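# Transfer the green pen onto the white plate

## Task

Pick the green pen up off the blue plate and set it down on the white plate, then leave the gripper clear so nothing of the robot is in contact with the pen.

## Robot and tools

Robot: two arms, left_arm and right_arm, each ending in a two-finger gripper that carries a wrist camera. Scene frame: origin at table-top height midway between the nominal bases, +x out over the table, +z up, left_arm on the +y side (not the image side). Calibrated bases in the scene frame: left_arm at (-0.015, +0.340, 0) m, quat_wxyz (+1.000, 0, 0, -0.004); right_arm at (+0.046, -0.370, 0) m, quat_wxyz (+1.000, 0, 0, +0.015). Both bases have +z as up. Every hand position, quaternion, velocity and target in a result, and every pose you command, is in that arm's own base frame. Fixed cameras and the table use the scene frame. The fingers point along the gripper's +z axis and spread along its y axis. end_effector_position is the spot between the pads, roughly 1 cm short of the tips. Reported poses can be off by a few centimetres, worse at long reach.

Row layout (both tools): a flat list of 16 numbers, always for both arms: left x, y, z, qw, qx, qy, qz, opening, then right x, y, z, qw, qx, qy, qz, opening. x, y, z are an absolute target position in metres and the quaternion an absolute target orientation (w first), each in that arm's base frame. Opening runs -1 (closed) to +1 (fully open, 0.093 m); it is a command, so 0 really means half-closed. To keep an arm still, resend the exact pose and opening from the last result taken before it stopped moving. To hold an orientation, repeat one fixed quaternion in every row rather than copying the drifting reported one.

execute_actions(actions, cameras): actions is a list of actions; each action is a list of 1 to 15 rows, one row per 1/30 s step, the last row repeated until 15 steps pass. A target more than 0.6 m from the gripper's current position along any of its own axes gets the action rejected for both arms; if the first action fails this check or any action is malformed, nothing runs. An empty list just reports state and images. cameras: omit, null or ["all"] for all; [] for none; names are cam_head_left, cam_head_right, cam_left_wrist, cam_right_wrist (each 672x504).

move(target, speed, blend, opening_speed, blocking, cameras): drives each gripper in a straight line from its Hand target to the pose in target, a single 16-number row or a list of up to 15 rows (no 0.6 m check). speed is in m/s, 0.002 to 2.9, default 0.25, one value or one per target; rotation is capped at twice that in rad/s. blend (m) rounds corners in a list; 0 stops at each point. opening_speed (at least 0.2 per second on the -1..1 scale) ramps the fingers. The first row's opening is applied at the start; later rows' openings are applied on arrival, with all arms pausing. A move lasts at least 0.5 s and at most 10 s. It ignores obstacles and the other arm; faster moves lag, stray, overshoot and hit harder. Keep paths away from an arm's own base, which can flip its shoulder posture. blocking=false returns after about 0.5 s while motion continues; a new move takes over from the current point. The result adds a move: line: done (within 10 mm and 2 degrees), off_target, moving, held or fault, plus limits (paced = pose clipped, held = steps withheld). done says nothing about contact.

wait(seconds 0 to 10): lets time pass with commands held. stop(): brakes a running move. zoom_image(camera, region [x0, y0, x1, y1] pixels, top-left origin, at most 504x504): closer view of that camera's latest image. finished_scene(scene): ends the scene, giving its number; irreversible, so only call it once the pen rests on the white plate and nothing touches it.

Control behaviour: each step the commanded orientation is clipped to within 40 degrees of the measured one; position is favoured over orientation. After an action the arm goes toward the reported Hand target, which may fall short, so send the rest next time. Friction and weight can leave the hand low, short or tilted; small moves may not happen or go sideways. Check position and orientation after each move and correct tilt.

Gripping: grip_measured is the motor reading on the -1..+1 scale. Pads meet near -0.94; each millimetre of object width adds about 0.0208. Readings may sit up to about 0.02 high. A thin pen closed with -1 still reads below -0.94, so verify holds with images. For firm hold, command roughly 0.24 under the width reading or lower for round items; keep sending that value while carrying. To release, send a value well above the width reading. Slamming shut from far open gives a brief hard squeeze. Each pad pushes about 50 to 65 N.

Results also list joint positions (gripper gap in metres last), joint velocities ("within noise" when still), joint torques (offset, noisy; joints 1 to 3 wrap at ±28 N m) and Tool commands. Joint ranges (rad): waist -2.618 to 3.054, shoulder 0 to 3.142, elbow 0 to 3.142 (straight 2.901), wrist pitch and yaw -1.571 to 1.571, wrist roll -2.094 to 2.094.

Avoid: dropping the pen or releasing it while moving, anything leaving the table, fast impacts or hard pressing, arms or grippers colliding (fatal), one gripper closing on the other's fingers, and holding loads or stretched poses long, since MOTOR HOT at 75 °C leads to a fold fault at 90 °C. A wrist camera cable resting on the pen counts as touching it. Loose objects may get brief external nudges.

Each tool is called after "Request:" as name(argument=value, ...), one argument or row to a line, values as JSON.

## Session

Request:
execute_actions(
  actions=[],
)

Scene clock: 0.00 s.
left_arm: end_effector_position=(+0.3778, +0.0433, +0.0662) grip_measured=+1.000 end_effector_quat_wxyz=(+0.538, -0.102, +0.832, +0.092) | right_arm: end_effector_position=(+0.3883, -0.0296, +0.0658) grip_measured=+1.000 end_effector_quat_wxyz=(+0.518, +0.069, +0.847, -0.101)
Joint positions: left_arm=[-0.004 1.596 0.356 0.807 -0.27 -0.075 0.093] | right_arm=[0.046 1.599 0.425 0.694 0.285 0.036 0.093]
Joint velocities: within noise
Joint torques (N m): no reading
Motor temperatures (°C): left_arm=[26 28 30 30 26 28 26] | right_arm=[27 30 26 26 26 27 27]
Heat: left arm: 30 °C; right arm: 30 °C.
Hand target: left_arm +0.3805, +0.0433, +0.0712; +0.544, -0.103, +0.828, +0.092 | right_arm +0.3904, -0.0295, +0.0699; +0.523, +0.070, +0.844, -0.100
Tool commands: left_gripper/opening=+1.0 right_gripper/opening=+1.0

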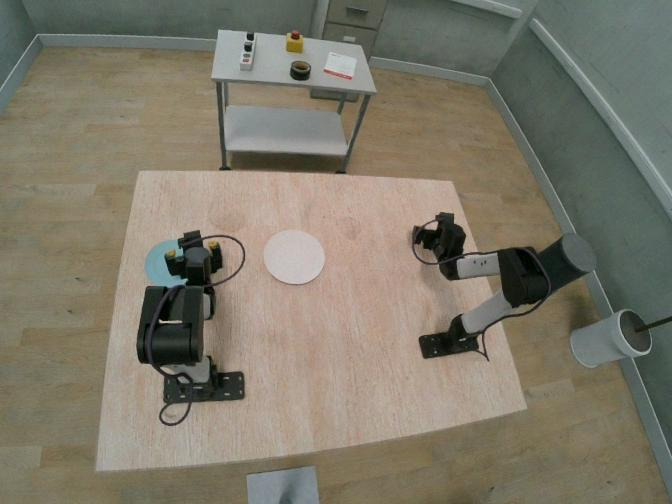

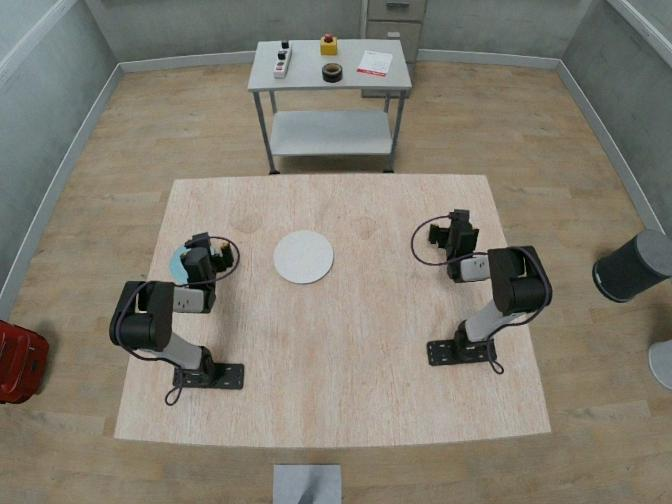

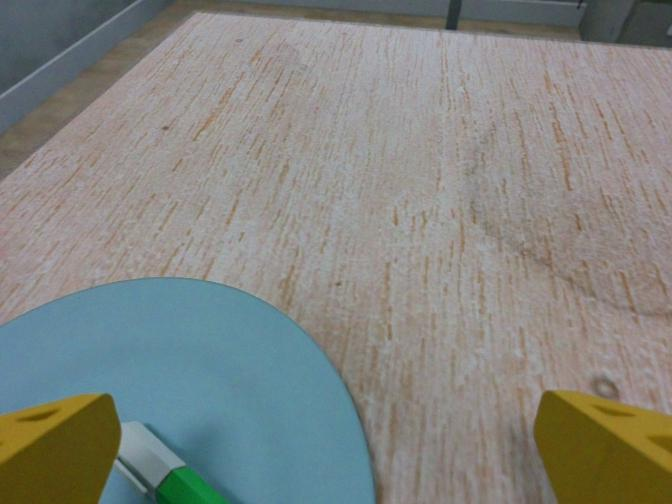

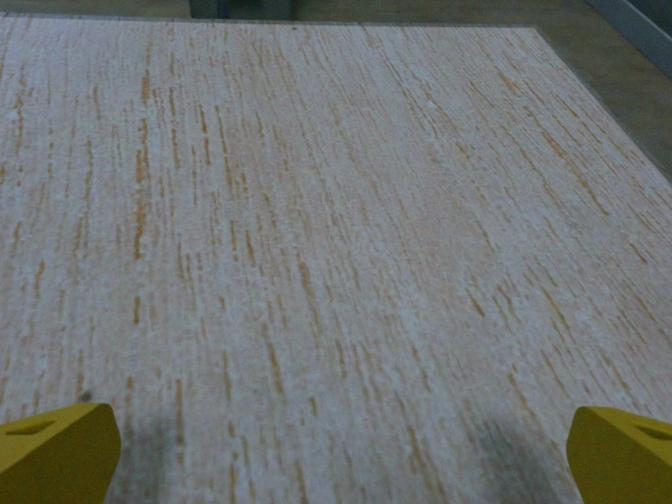

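Request:
move(
  target=[0.29,0.04,0.2,0.1,0,0.995,0,1,0.3904,-0.0295,0.0699,0.523,0.07,0.844,-0.1,1],
  speed=0.5,
)

Scene clock: 8.27 s.
left_arm: end_effector_position=(+0.2844, +0.0415, +0.1912) grip_measured=+1.000 end_effector_quat_wxyz=(+0.092, -0.010, +0.996, +0.008) | right_arm: end_effector_position=(+0.3883, -0.0296, +0.0658) grip_measured=+1.000 end_effector_quat_wxyz=(+0.518, +0.069, +0.847, -0.101)
Joint positions: left_arm=[0.151 1.48 1.452 -1.357 0.01 0.129 0.093] | right_arm=[0.046 1.599 0.425 0.694 0.285 0.036 0.093]
Joint velocities: within noise
Joint torques (N m): left_arm=[0.62 -3.81 10.99 0.69 0.24 0.2] | right_arm=[0.18 -6.05 5.26 2.63 0.01 0.08]
Motor temperatures (°C): left_arm=[26 28 31 32 26 28 26] | right_arm=[27 31 27 29 26 27 27]
Heat: left arm: 32 °C; right arm: 31 °C.
Hand target: left_arm +0.2888, +0.0414, +0.2012; +0.102, -0.006, +0.995, +0.002 | right_arm +0.3904, -0.0295, +0.0699; +0.523, +0.070, +0.844, -0.100
Off the commanded pose: left_arm 0.010 m, 2 deg | right_arm 0.005 m, 1 deg.
move: done

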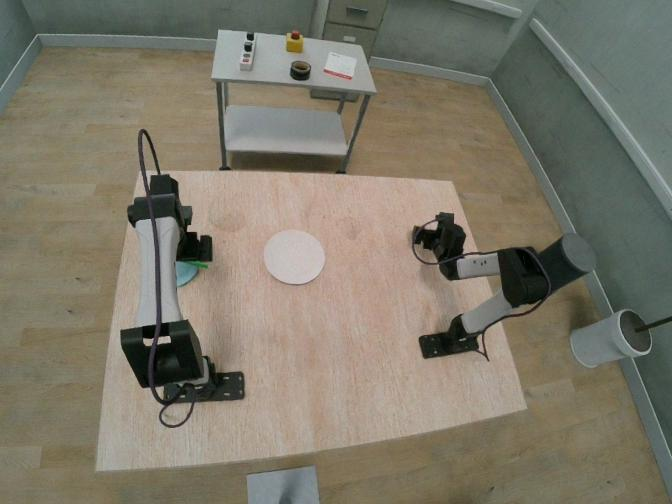

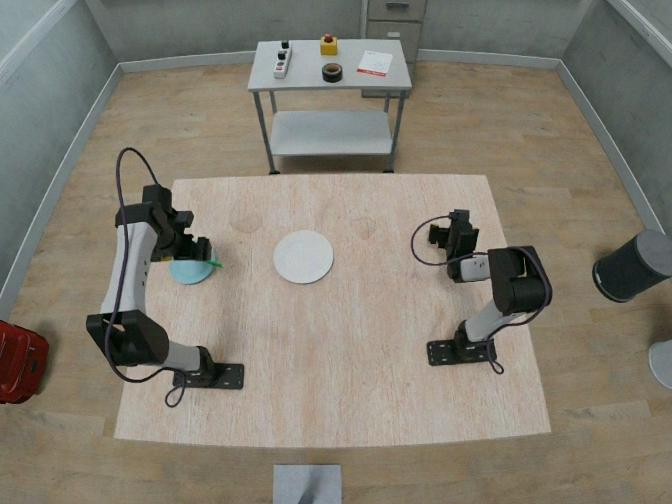

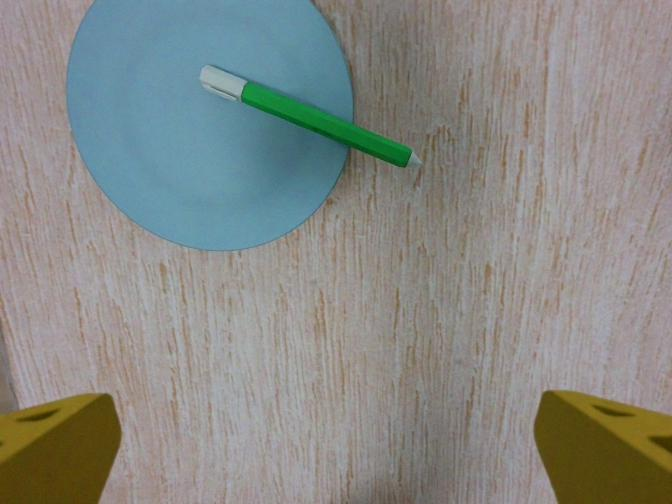

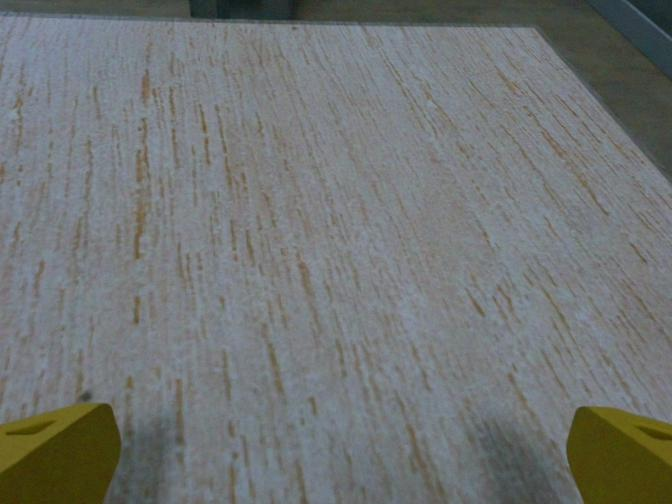

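Request:
move(
  target=[0.355,0.045,0.13,0,-0.574,0.819,0,0,0.3904,-0.0295,0.0699,0.523,0.07,0.844,-0.1,1],
  speed=0.6,
  cameras=["cam_head_right","cam_left_wrist"],
)

Scene clock: 28.57 s.
left_arm: end_effector_position=(+0.3479, +0.0445, +0.1255) grip_measured=+0.003 end_effector_quat_wxyz=(-0.009, -0.568, +0.823, -0.005) | right_arm: end_effector_position=(+0.3883, -0.0296, +0.0658) grip_measured=+1.000 end_effector_quat_wxyz=(+0.518, +0.069, +0.847, -0.101)
Joint positions: left_arm=[0.135 1.883 1.655 -1.354 0.017 -1.072 0.045] | right_arm=[0.046 1.599 0.425 0.694 0.285 0.036 0.093]
Joint velocities: within noise
Joint torques (N m): left_arm=[-0.95 -6.16 10.26 0.29 -0.11 -0.15] | right_arm=[0.18 -6.05 5.23 2.64 0.01 0.08]
Motor temperatures (°C): left_arm=[26 29 35 31 26 28 26] | right_arm=[27 32 28 32 26 27 27]
Heat: left arm: 35 °C; right arm: 32 °C.
Hand target: left_arm +0.3550, +0.0433, +0.1302; -0.002, -0.570, +0.821, -0.005 | right_arm +0.3904, -0.0295, +0.0699; +0.523, +0.070, +0.844, -0.100
Off the commanded pose: left_arm 0.008 m, 1 deg | right_arm 0.005 m, 1 deg.
move: done
Images, in order (width x height): cam_head_right 672x504, cam_left_wrist 672x504.

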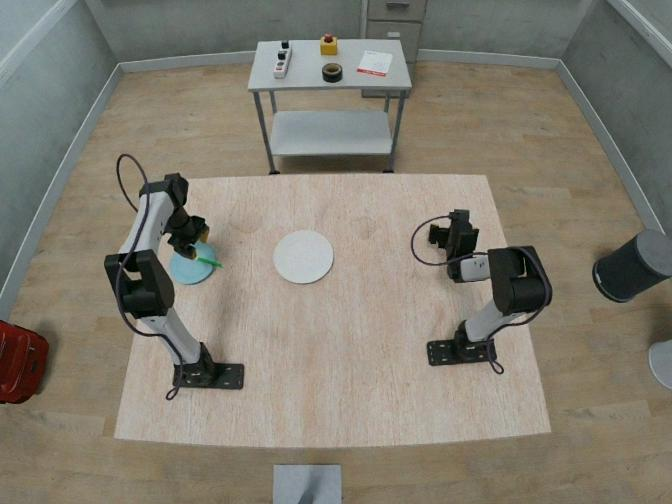

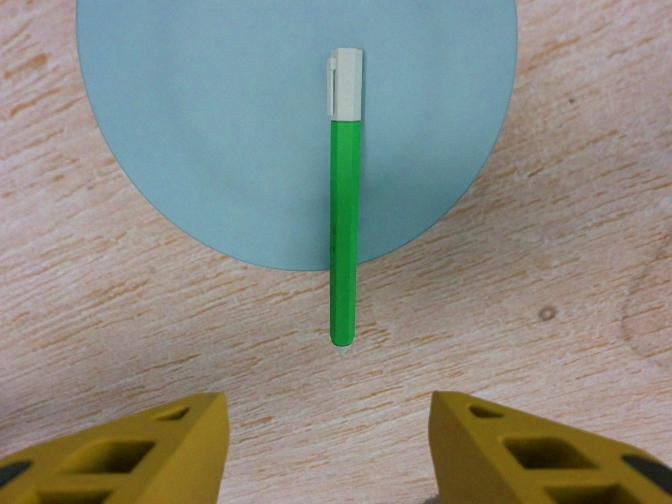

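Request:
move(
  target=[0.362,0.056,0.055,0,-0.574,0.819,0,0,0.3904,-0.0295,0.0699,0.523,0.07,0.844,-0.1,1],
  speed=0.4,
  cameras=["cam_head_left","cam_head_right","cam_left_wrist"],
)

Scene clock: 48.50 s.
left_arm: end_effector_position=(+0.3638, +0.0510, +0.0617) grip_measured=+0.003 end_effector_quat_wxyz=(-0.001, -0.572, +0.820, -0.009) | right_arm: end_effector_position=(+0.3883, -0.0296, +0.0658) grip_measured=+1.000 end_effector_quat_wxyz=(+0.518, +0.069, +0.847, -0.101)
Joint positions: left_arm=[0.147 1.958 1.502 -1.11 0.017 -1.072 0.045] | right_arm=[0.046 1.599 0.425 0.694 0.285 0.036 0.093]
Joint velocities: within noise
Joint torques (N m): left_arm=[0.54 -7.38 5.11 0.66 -0.23 0.06] | right_arm=[0.21 -6.11 5.2 2.63 0.01 0.09]
Motor temperatures (°C): left_arm=[26 30 35 30 26 28 26] | right_arm=[27 32 29 34 26 27 27]
Heat: left arm: 35 °C; right arm: 34 °C.
Hand target: left_arm +0.3620, +0.0559, +0.0551; +0.000, -0.574, +0.819, +0.000 | right_arm +0.3904, -0.0295, +0.0699; +0.523, +0.070, +0.844, -0.100
Off the commanded pose: left_arm 0.009 m, 1 deg | right_arm 0.005 m, 1 deg.
move: done
Images, in order (width x height): cam_head_left 672x504, cam_head_right 672x504, cam_left_wrist 672x504.

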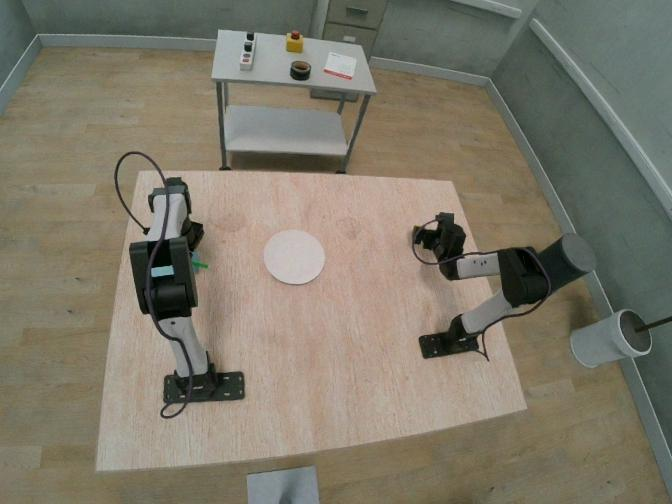

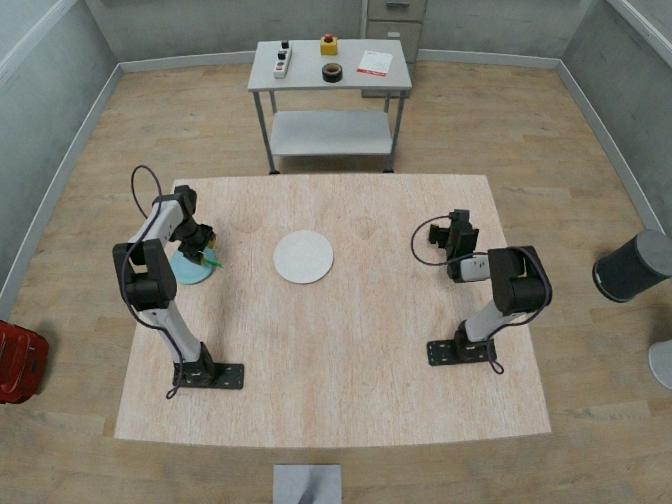

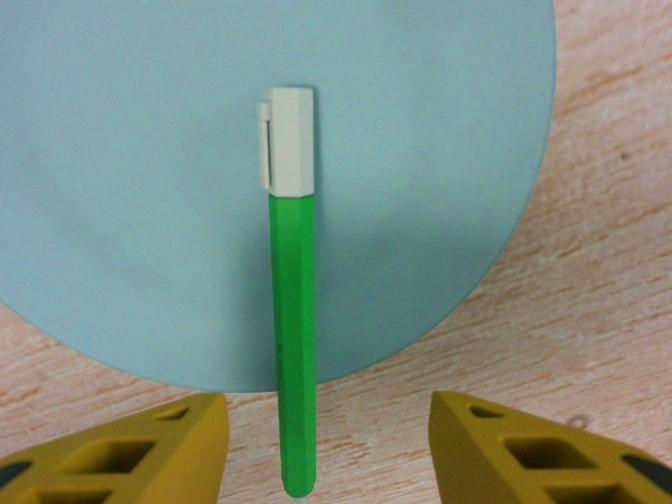

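Request:
move(
  target=[0.356,0.068,0.032,0,-0.574,0.819,0,0,0.3904,-0.0295,0.0699,0.523,0.07,0.844,-0.1,1],
  speed=0.2,
  cameras=["cam_head_right","cam_left_wrist"],
)

Scene clock: 76.03 s.
left_arm: end_effector_position=(+0.3604, +0.0634, +0.0434) grip_measured=+0.003 end_effector_quat_wxyz=(+0.005, -0.577, +0.817, -0.012) | right_arm: end_effector_position=(+0.3883, -0.0296, +0.0658) grip_measured=+1.000 end_effector_quat_wxyz=(+0.518, +0.069, +0.847, -0.101)
Joint positions: left_arm=[0.182 1.958 1.427 -1.021 0.017 -1.047 0.045] | right_arm=[0.046 1.599 0.425 0.694 0.285 0.036 0.093]
Joint velocities: within noise
Joint torques (N m): left_arm=[0.54 -6.58 4.56 0.69 -0.22 0.18] | right_arm=[0.17 -6.06 5.2 2.63 0.02 0.08]
Motor temperatures (°C): left_arm=[26 34 34 30 26 28 26] | right_arm=[27 33 30 35 26 27 27]
Heat: left arm: 34 °C; right arm: 35 °C.
Hand target: left_arm +0.3558, +0.0678, +0.0323; +0.000, -0.574, +0.819, +0.000 | right_arm +0.3904, -0.0295, +0.0699; +0.523, +0.070, +0.844, -0.100
Off the commanded pose: left_arm 0.013 m, 1 deg | right_arm 0.005 m, 1 deg.
move: off_target (left_arm)
Images, in order (width x height): cam_head_right 672x504, cam_left_wrist 672x504.

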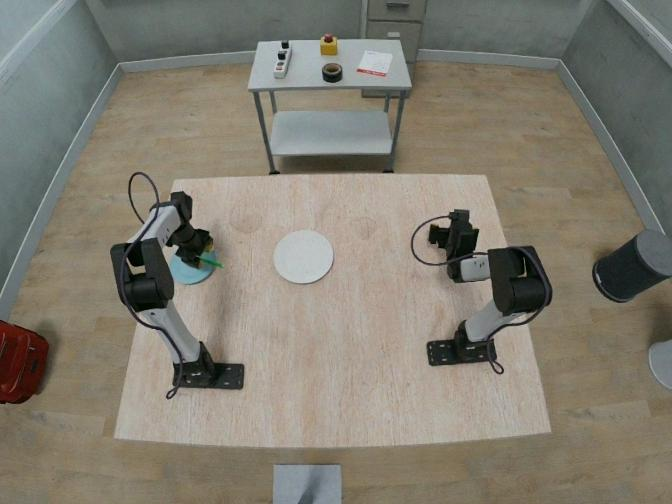

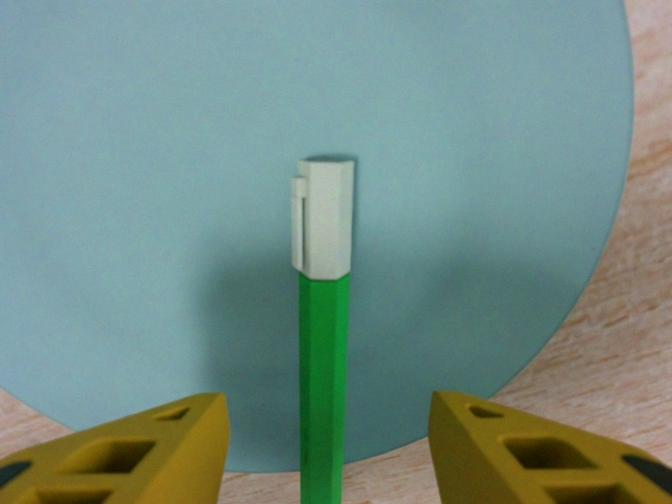

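Request:
move(
  target=[
    [0.353,0.071,0.008,0,-0.574,0.819,0,0,0.3904,-0.0295,0.0699,0.523,0.07,0.844,-0.1,1],
  ],
  speed=0.12,
  cameras=["cam_head_right","cam_left_wrist"],
)

Request:
move(
  target=[
    [0.353,0.071,0.008,0,-0.574,0.819,0,-1,0.3904,-0.0295,0.0699,0.523,0.07,0.844,-0.1,1],
  ],
  opening_speed=1.5,
  cameras=["cam_head_right","cam_left_wrist"],
)

Scene clock: 84.10 s.
left_arm: end_effector_position=(+0.3575, +0.0654, +0.0221) grip_measured=+0.002 end_effector_quat_wxyz=(+0.004, -0.576, +0.818, -0.011) | right_arm: end_effector_position=(+0.3883, -0.0296, +0.0658) grip_measured=+1.000 end_effector_quat_wxyz=(+0.518, +0.069, +0.847, -0.101)
Joint positions: left_arm=[0.189 1.977 1.366 -0.943 0.017 -1.038 0.045] | right_arm=[0.046 1.599 0.425 0.694 0.285 0.036 0.093]
Joint velocities: within noise
Joint torques (N m): left_arm=[0.81 -6.24 3.97 0.8 -0.22 0.18] | right_arm=[0.2 -6.05 5.2 2.64 0.01 0.09]
Motor temperatures (°C): left_arm=[26 34 34 30 26 28 26] | right_arm=[27 33 30 36 26 27 27]
Heat: left arm: 34 °C; right arm: 36 °C.
Hand target: left_arm +0.3522, +0.0707, +0.0084; -0.001, -0.574, +0.819, +0.000 | right_arm +0.3904, -0.0295, +0.0699; +0.523, +0.070, +0.844, -0.100
Off the commanded pose: left_arm 0.016 m, 1 deg | right_arm 0.005 m, 1 deg.
move: off_target (left_arm)
Images, in order (width x height): cam_head_right 672x504, cam_left_wrist 672x504.

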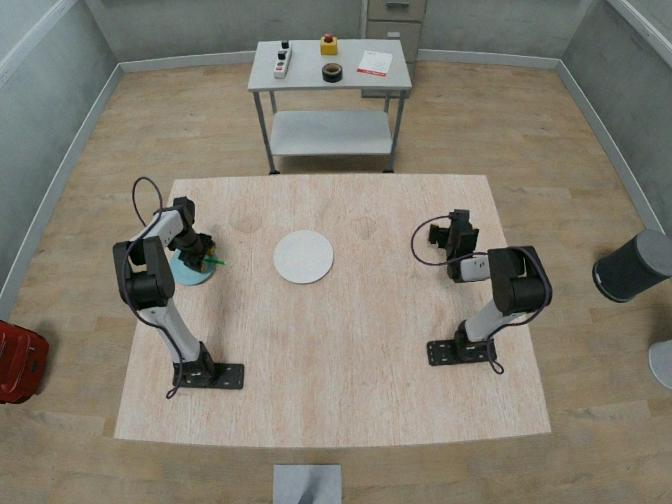

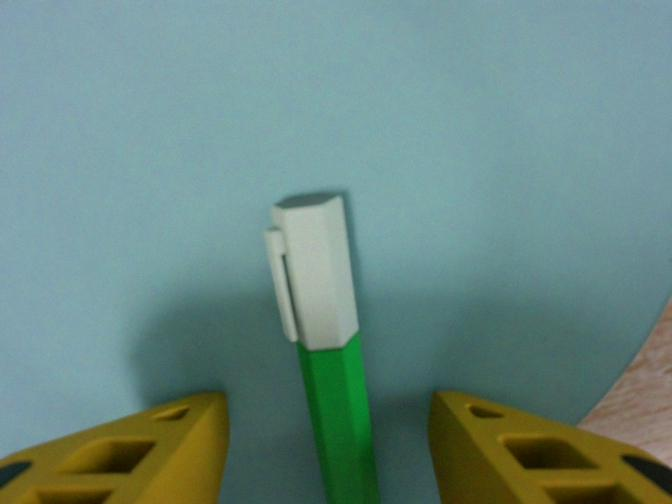

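Scene clock: 85.27 s.
left_arm: end_effector_position=(+0.3620, +0.0663, +0.0211) grip_measured=-0.937 end_effector_quat_wxyz=(+0.012, -0.575, +0.818, -0.014) | right_arm: end_effector_position=(+0.3883, -0.0296, +0.0658) grip_measured=+1.000 end_effector_quat_wxyz=(+0.518, +0.069, +0.847, -0.101)
Joint positions: left_arm=[0.189 1.98 1.366 -0.923 0.017 -1.038 0] | right_arm=[0.046 1.599 0.425 0.694 0.285 0.036 0.093]
Joint velocities: within noise
Joint torques (N m): left_arm=[0.8 -6.5 4.03 0.65 -0.22 0.18] | right_arm=[0.18 -6.05 5.24 2.63 0.01 0.07]
Motor temperatures (°C): left_arm=[26 34 34 30 26 28 26] | right_arm=[27 33 30 36 26 27 27]
Heat: left arm: 34 °C; right arm: 36 °C.
Hand target: left_arm +0.3530, +0.0708, +0.0085; +0.000, -0.574, +0.819, +0.000 | right_arm +0.3904, -0.0295, +0.0699; +0.523, +0.070, +0.844, -0.100
Off the commanded pose: left_arm 0.017 m, 2 deg | right_arm 0.005 m, 1 deg.
move: off_target (left_arm)
Images, in order (width x height): cam_head_right 672x504, cam_left_wrist 672x504.

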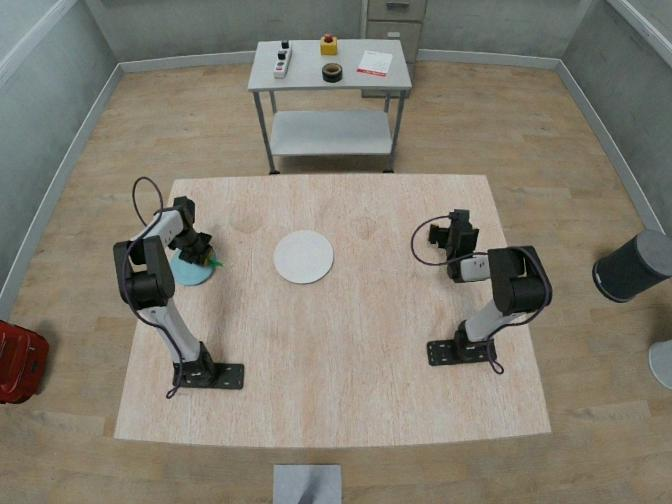

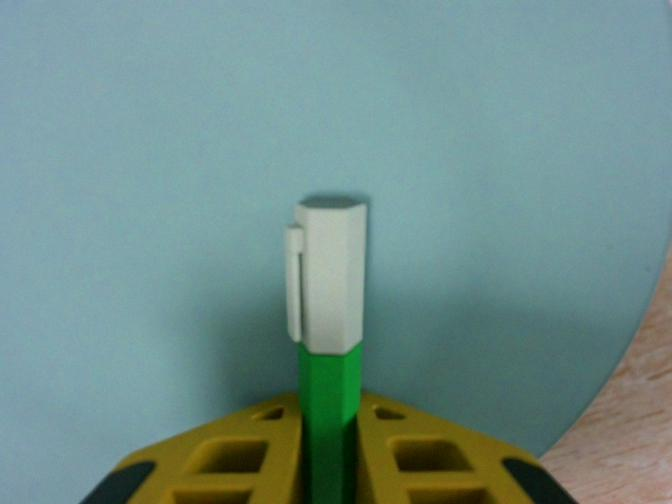

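Request:
move(
  target=[
    [0.358,0.068,0.1,0,-0.574,0.819,0,-1,0.3904,-0.0295,0.0699,0.523,0.07,0.844,-0.1,1],
    [0.365,-0.235,0.1,0,-0.259,0.966,0,-1,0.3904,-0.0295,0.0699,0.523,0.07,0.844,-0.1,1],
    [0.365,-0.235,0.05,0,-0.259,0.966,0,-1,0.3904,-0.0295,0.0699,0.523,0.07,0.844,-0.1,1],
  ],
  speed=[0.2,0.4,0.3],
  blend=0.03,
)

Scene clock: 97.57 s.
left_arm: end_effector_position=(+0.3628, -0.2390, +0.0600) grip_measured=-0.937 end_effector_quat_wxyz=(-0.001, -0.252, +0.968, -0.006) | right_arm: end_effector_position=(+0.3883, -0.0296, +0.0658) grip_measured=+1.000 end_effector_quat_wxyz=(+0.518, +0.069, +0.847, -0.101)
Joint positions: left_arm=[-0.578 2.227 1.906 -1.242 0.01 -1.089 0] | right_arm=[0.046 1.599 0.425 0.694 0.285 0.036 0.093]
Joint velocities: within noise
Joint torques (N m): left_arm=[0.57 -8.84 5.08 0.63 -0.19 -0.04] | right_arm=[0.21 -6.05 5.24 2.63 0.01 0.08]
Motor temperatures (°C): left_arm=[26 35 33 30 26 28 26] | right_arm=[27 33 30 37 26 27 27]
Heat: left arm: 35 °C; right arm: 37 °C.
Hand target: left_arm +0.3644, -0.2339, +0.0502; -0.001, -0.258, +0.966, +0.003 | right_arm +0.3904, -0.0295, +0.0699; +0.523, +0.070, +0.844, -0.100
Off the commanded pose: left_arm 0.011 m, 1 deg | right_arm 0.005 m, 1 deg.
move: off_target (left_arm); blend cut to 0.025 m at target 2

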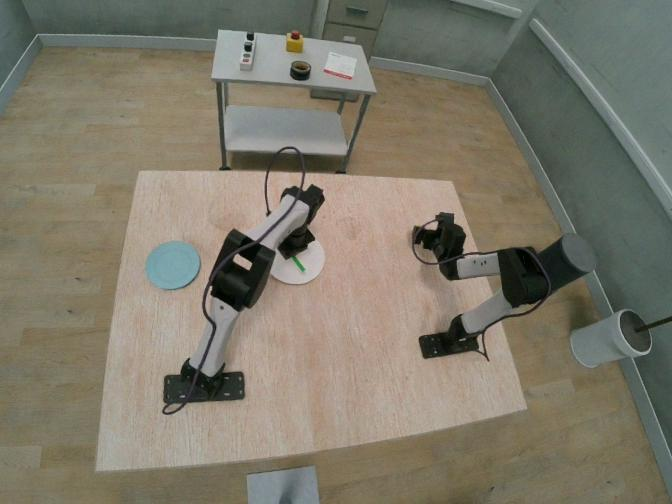

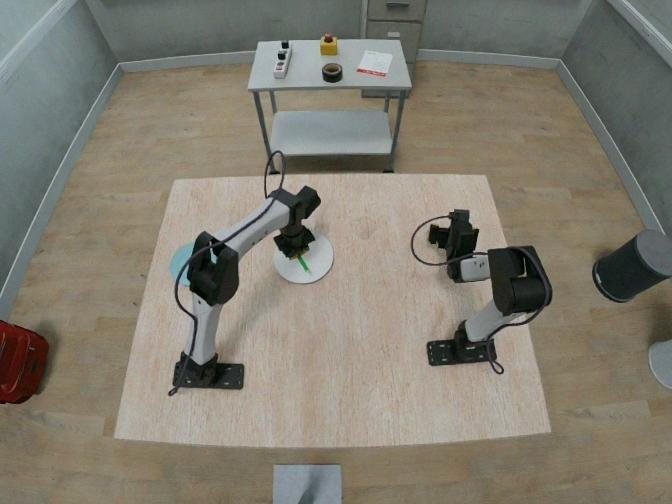

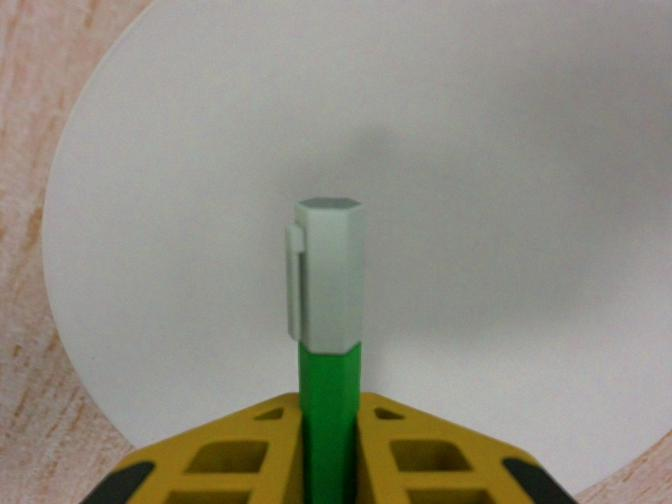

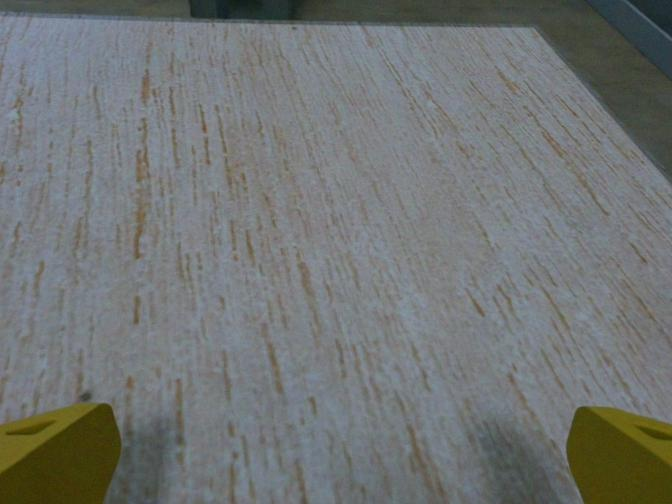

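Request:
move(
  target=[
    [0.365,-0.237,0.011,0,-0.259,0.966,0,-1,0.3904,-0.0295,0.0699,0.523,0.07,0.844,-0.1,1],
  ],
  speed=0.12,
  cameras=["cam_left_wrist"],
)

Request:
move(
  target=[
    [0.365,-0.237,0.011,0,-0.259,0.966,0,-0.3,0.3904,-0.0295,0.0699,0.523,0.07,0.844,-0.1,1],
    [0.365,-0.237,0.12,0,-0.259,0.966,0,-0.3,0.3904,-0.0295,0.0699,0.523,0.07,0.844,-0.1,1],
  ],
  opening_speed=1.2,
  cameras=["cam_head_right","cam_left_wrist"],
)

Scene clock: 106.00 s.
left_arm: end_effector_position=(+0.3631, -0.2391, +0.0231) grip_measured=-0.937 end_effector_quat_wxyz=(-0.003, -0.252, +0.968, -0.005) | right_arm: end_effector_position=(+0.3883, -0.0296, +0.0658) grip_measured=+1.000 end_effector_quat_wxyz=(+0.518, +0.069, +0.847, -0.101)
Joint positions: left_arm=[-0.578 2.256 1.807 -1.118 0.01 -1.089 0] | right_arm=[0.046 1.599 0.425 0.694 0.285 0.036 0.093]
Joint velocities: within noise
Joint torques (N m): left_arm=[0.16 -8.64 4.79 0.77 -0.16 -0.1] | right_arm=[0.2 -6.08 5.2 2.64 0.01 0.09]
Motor temperatures (°C): left_arm=[26 36 33 30 26 28 27] | right_arm=[27 33 30 37 26 27 27]
Heat: left arm: 36 °C; right arm: 37 °C.
Hand target: left_arm +0.3645, -0.2367, +0.0113; -0.001, -0.259, +0.966, +0.001 | right_arm +0.3904, -0.0295, +0.0699; +0.523, +0.070, +0.844, -0.100
Off the commanded pose: left_arm 0.012 m, 1 deg | right_arm 0.005 m, 1 deg.
move: off_target (left_arm)
Images, in order (width x height): cam_left_wrist 672x504.

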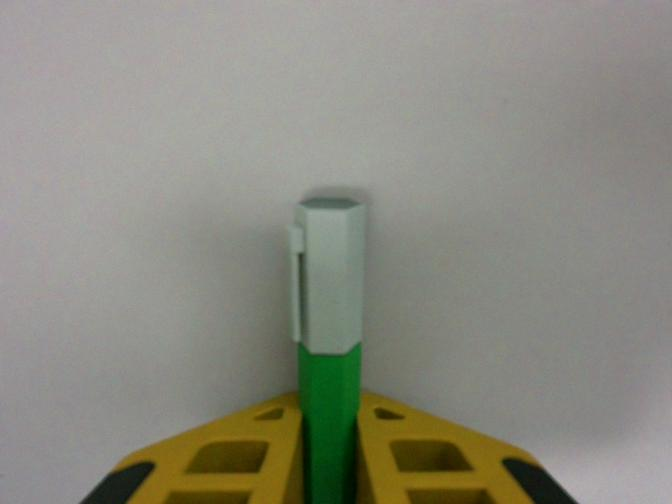

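Scene clock: 108.90 s.
left_arm: end_effector_position=(+0.3593, -0.2367, +0.1085) grip_measured=-0.303 end_effector_quat_wxyz=(-0.014, -0.252, +0.967, +0.007) | right_arm: end_effector_position=(+0.3883, -0.0296, +0.0658) grip_measured=+1.000 end_effector_quat_wxyz=(+0.518, +0.069, +0.847, -0.101)
Joint positions: left_arm=[-0.578 2.256 2.147 -1.49 0.01 -1.089 0.031] | right_arm=[0.046 1.599 0.425 0.694 0.285 0.036 0.093]
Joint velocities: within noise
Joint torques (N m): left_arm=[0.17 -10.17 9.99 0.24 -0.16 -0.11] | right_arm=[0.17 -6.06 5.2 2.63 0.01 0.08]
Motor temperatures (°C): left_arm=[26 37 34 30 26 28 27] | right_arm=[27 33 30 37 26 27 27]
Heat: left arm: 37 °C; right arm: 37 °C.
Hand target: left_arm +0.3648, -0.2369, +0.1199; +0.000, -0.259, +0.966, -0.001 | right_arm +0.3904, -0.0295, +0.0699; +0.523, +0.070, +0.844, -0.100
Off the commanded pose: left_arm 0.013 m, 2 deg | right_arm 0.005 m, 1 deg.
move: off_target (left_arm)
Images, in order (width x height): cam_head_right 672x504, cam_left_wrist 672x504.

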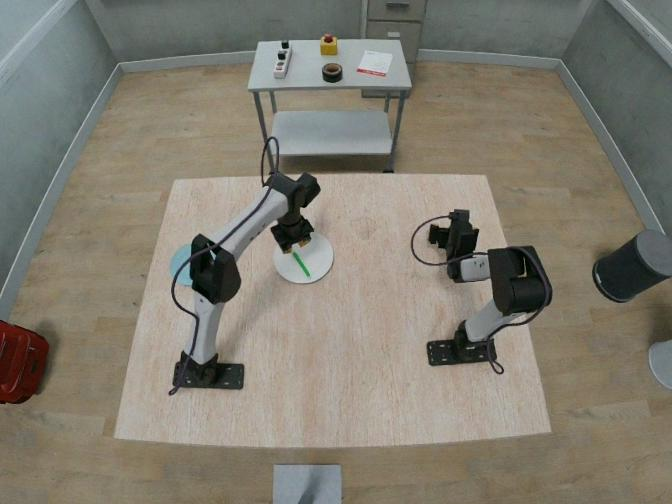

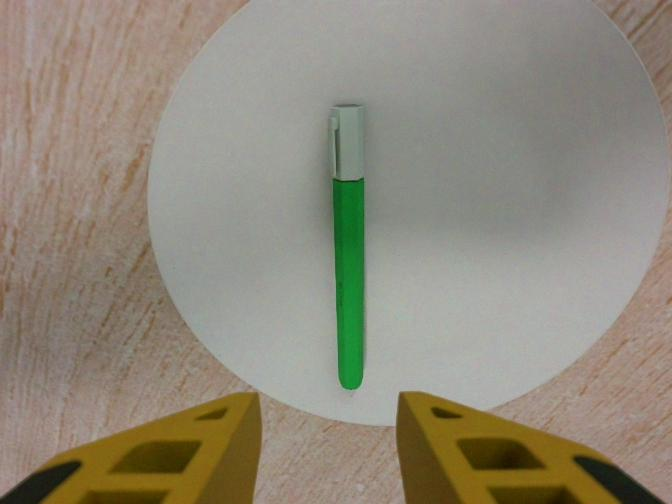

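Request:
finished_scene(
  scene=1,
)

The scene is finished: the task was done.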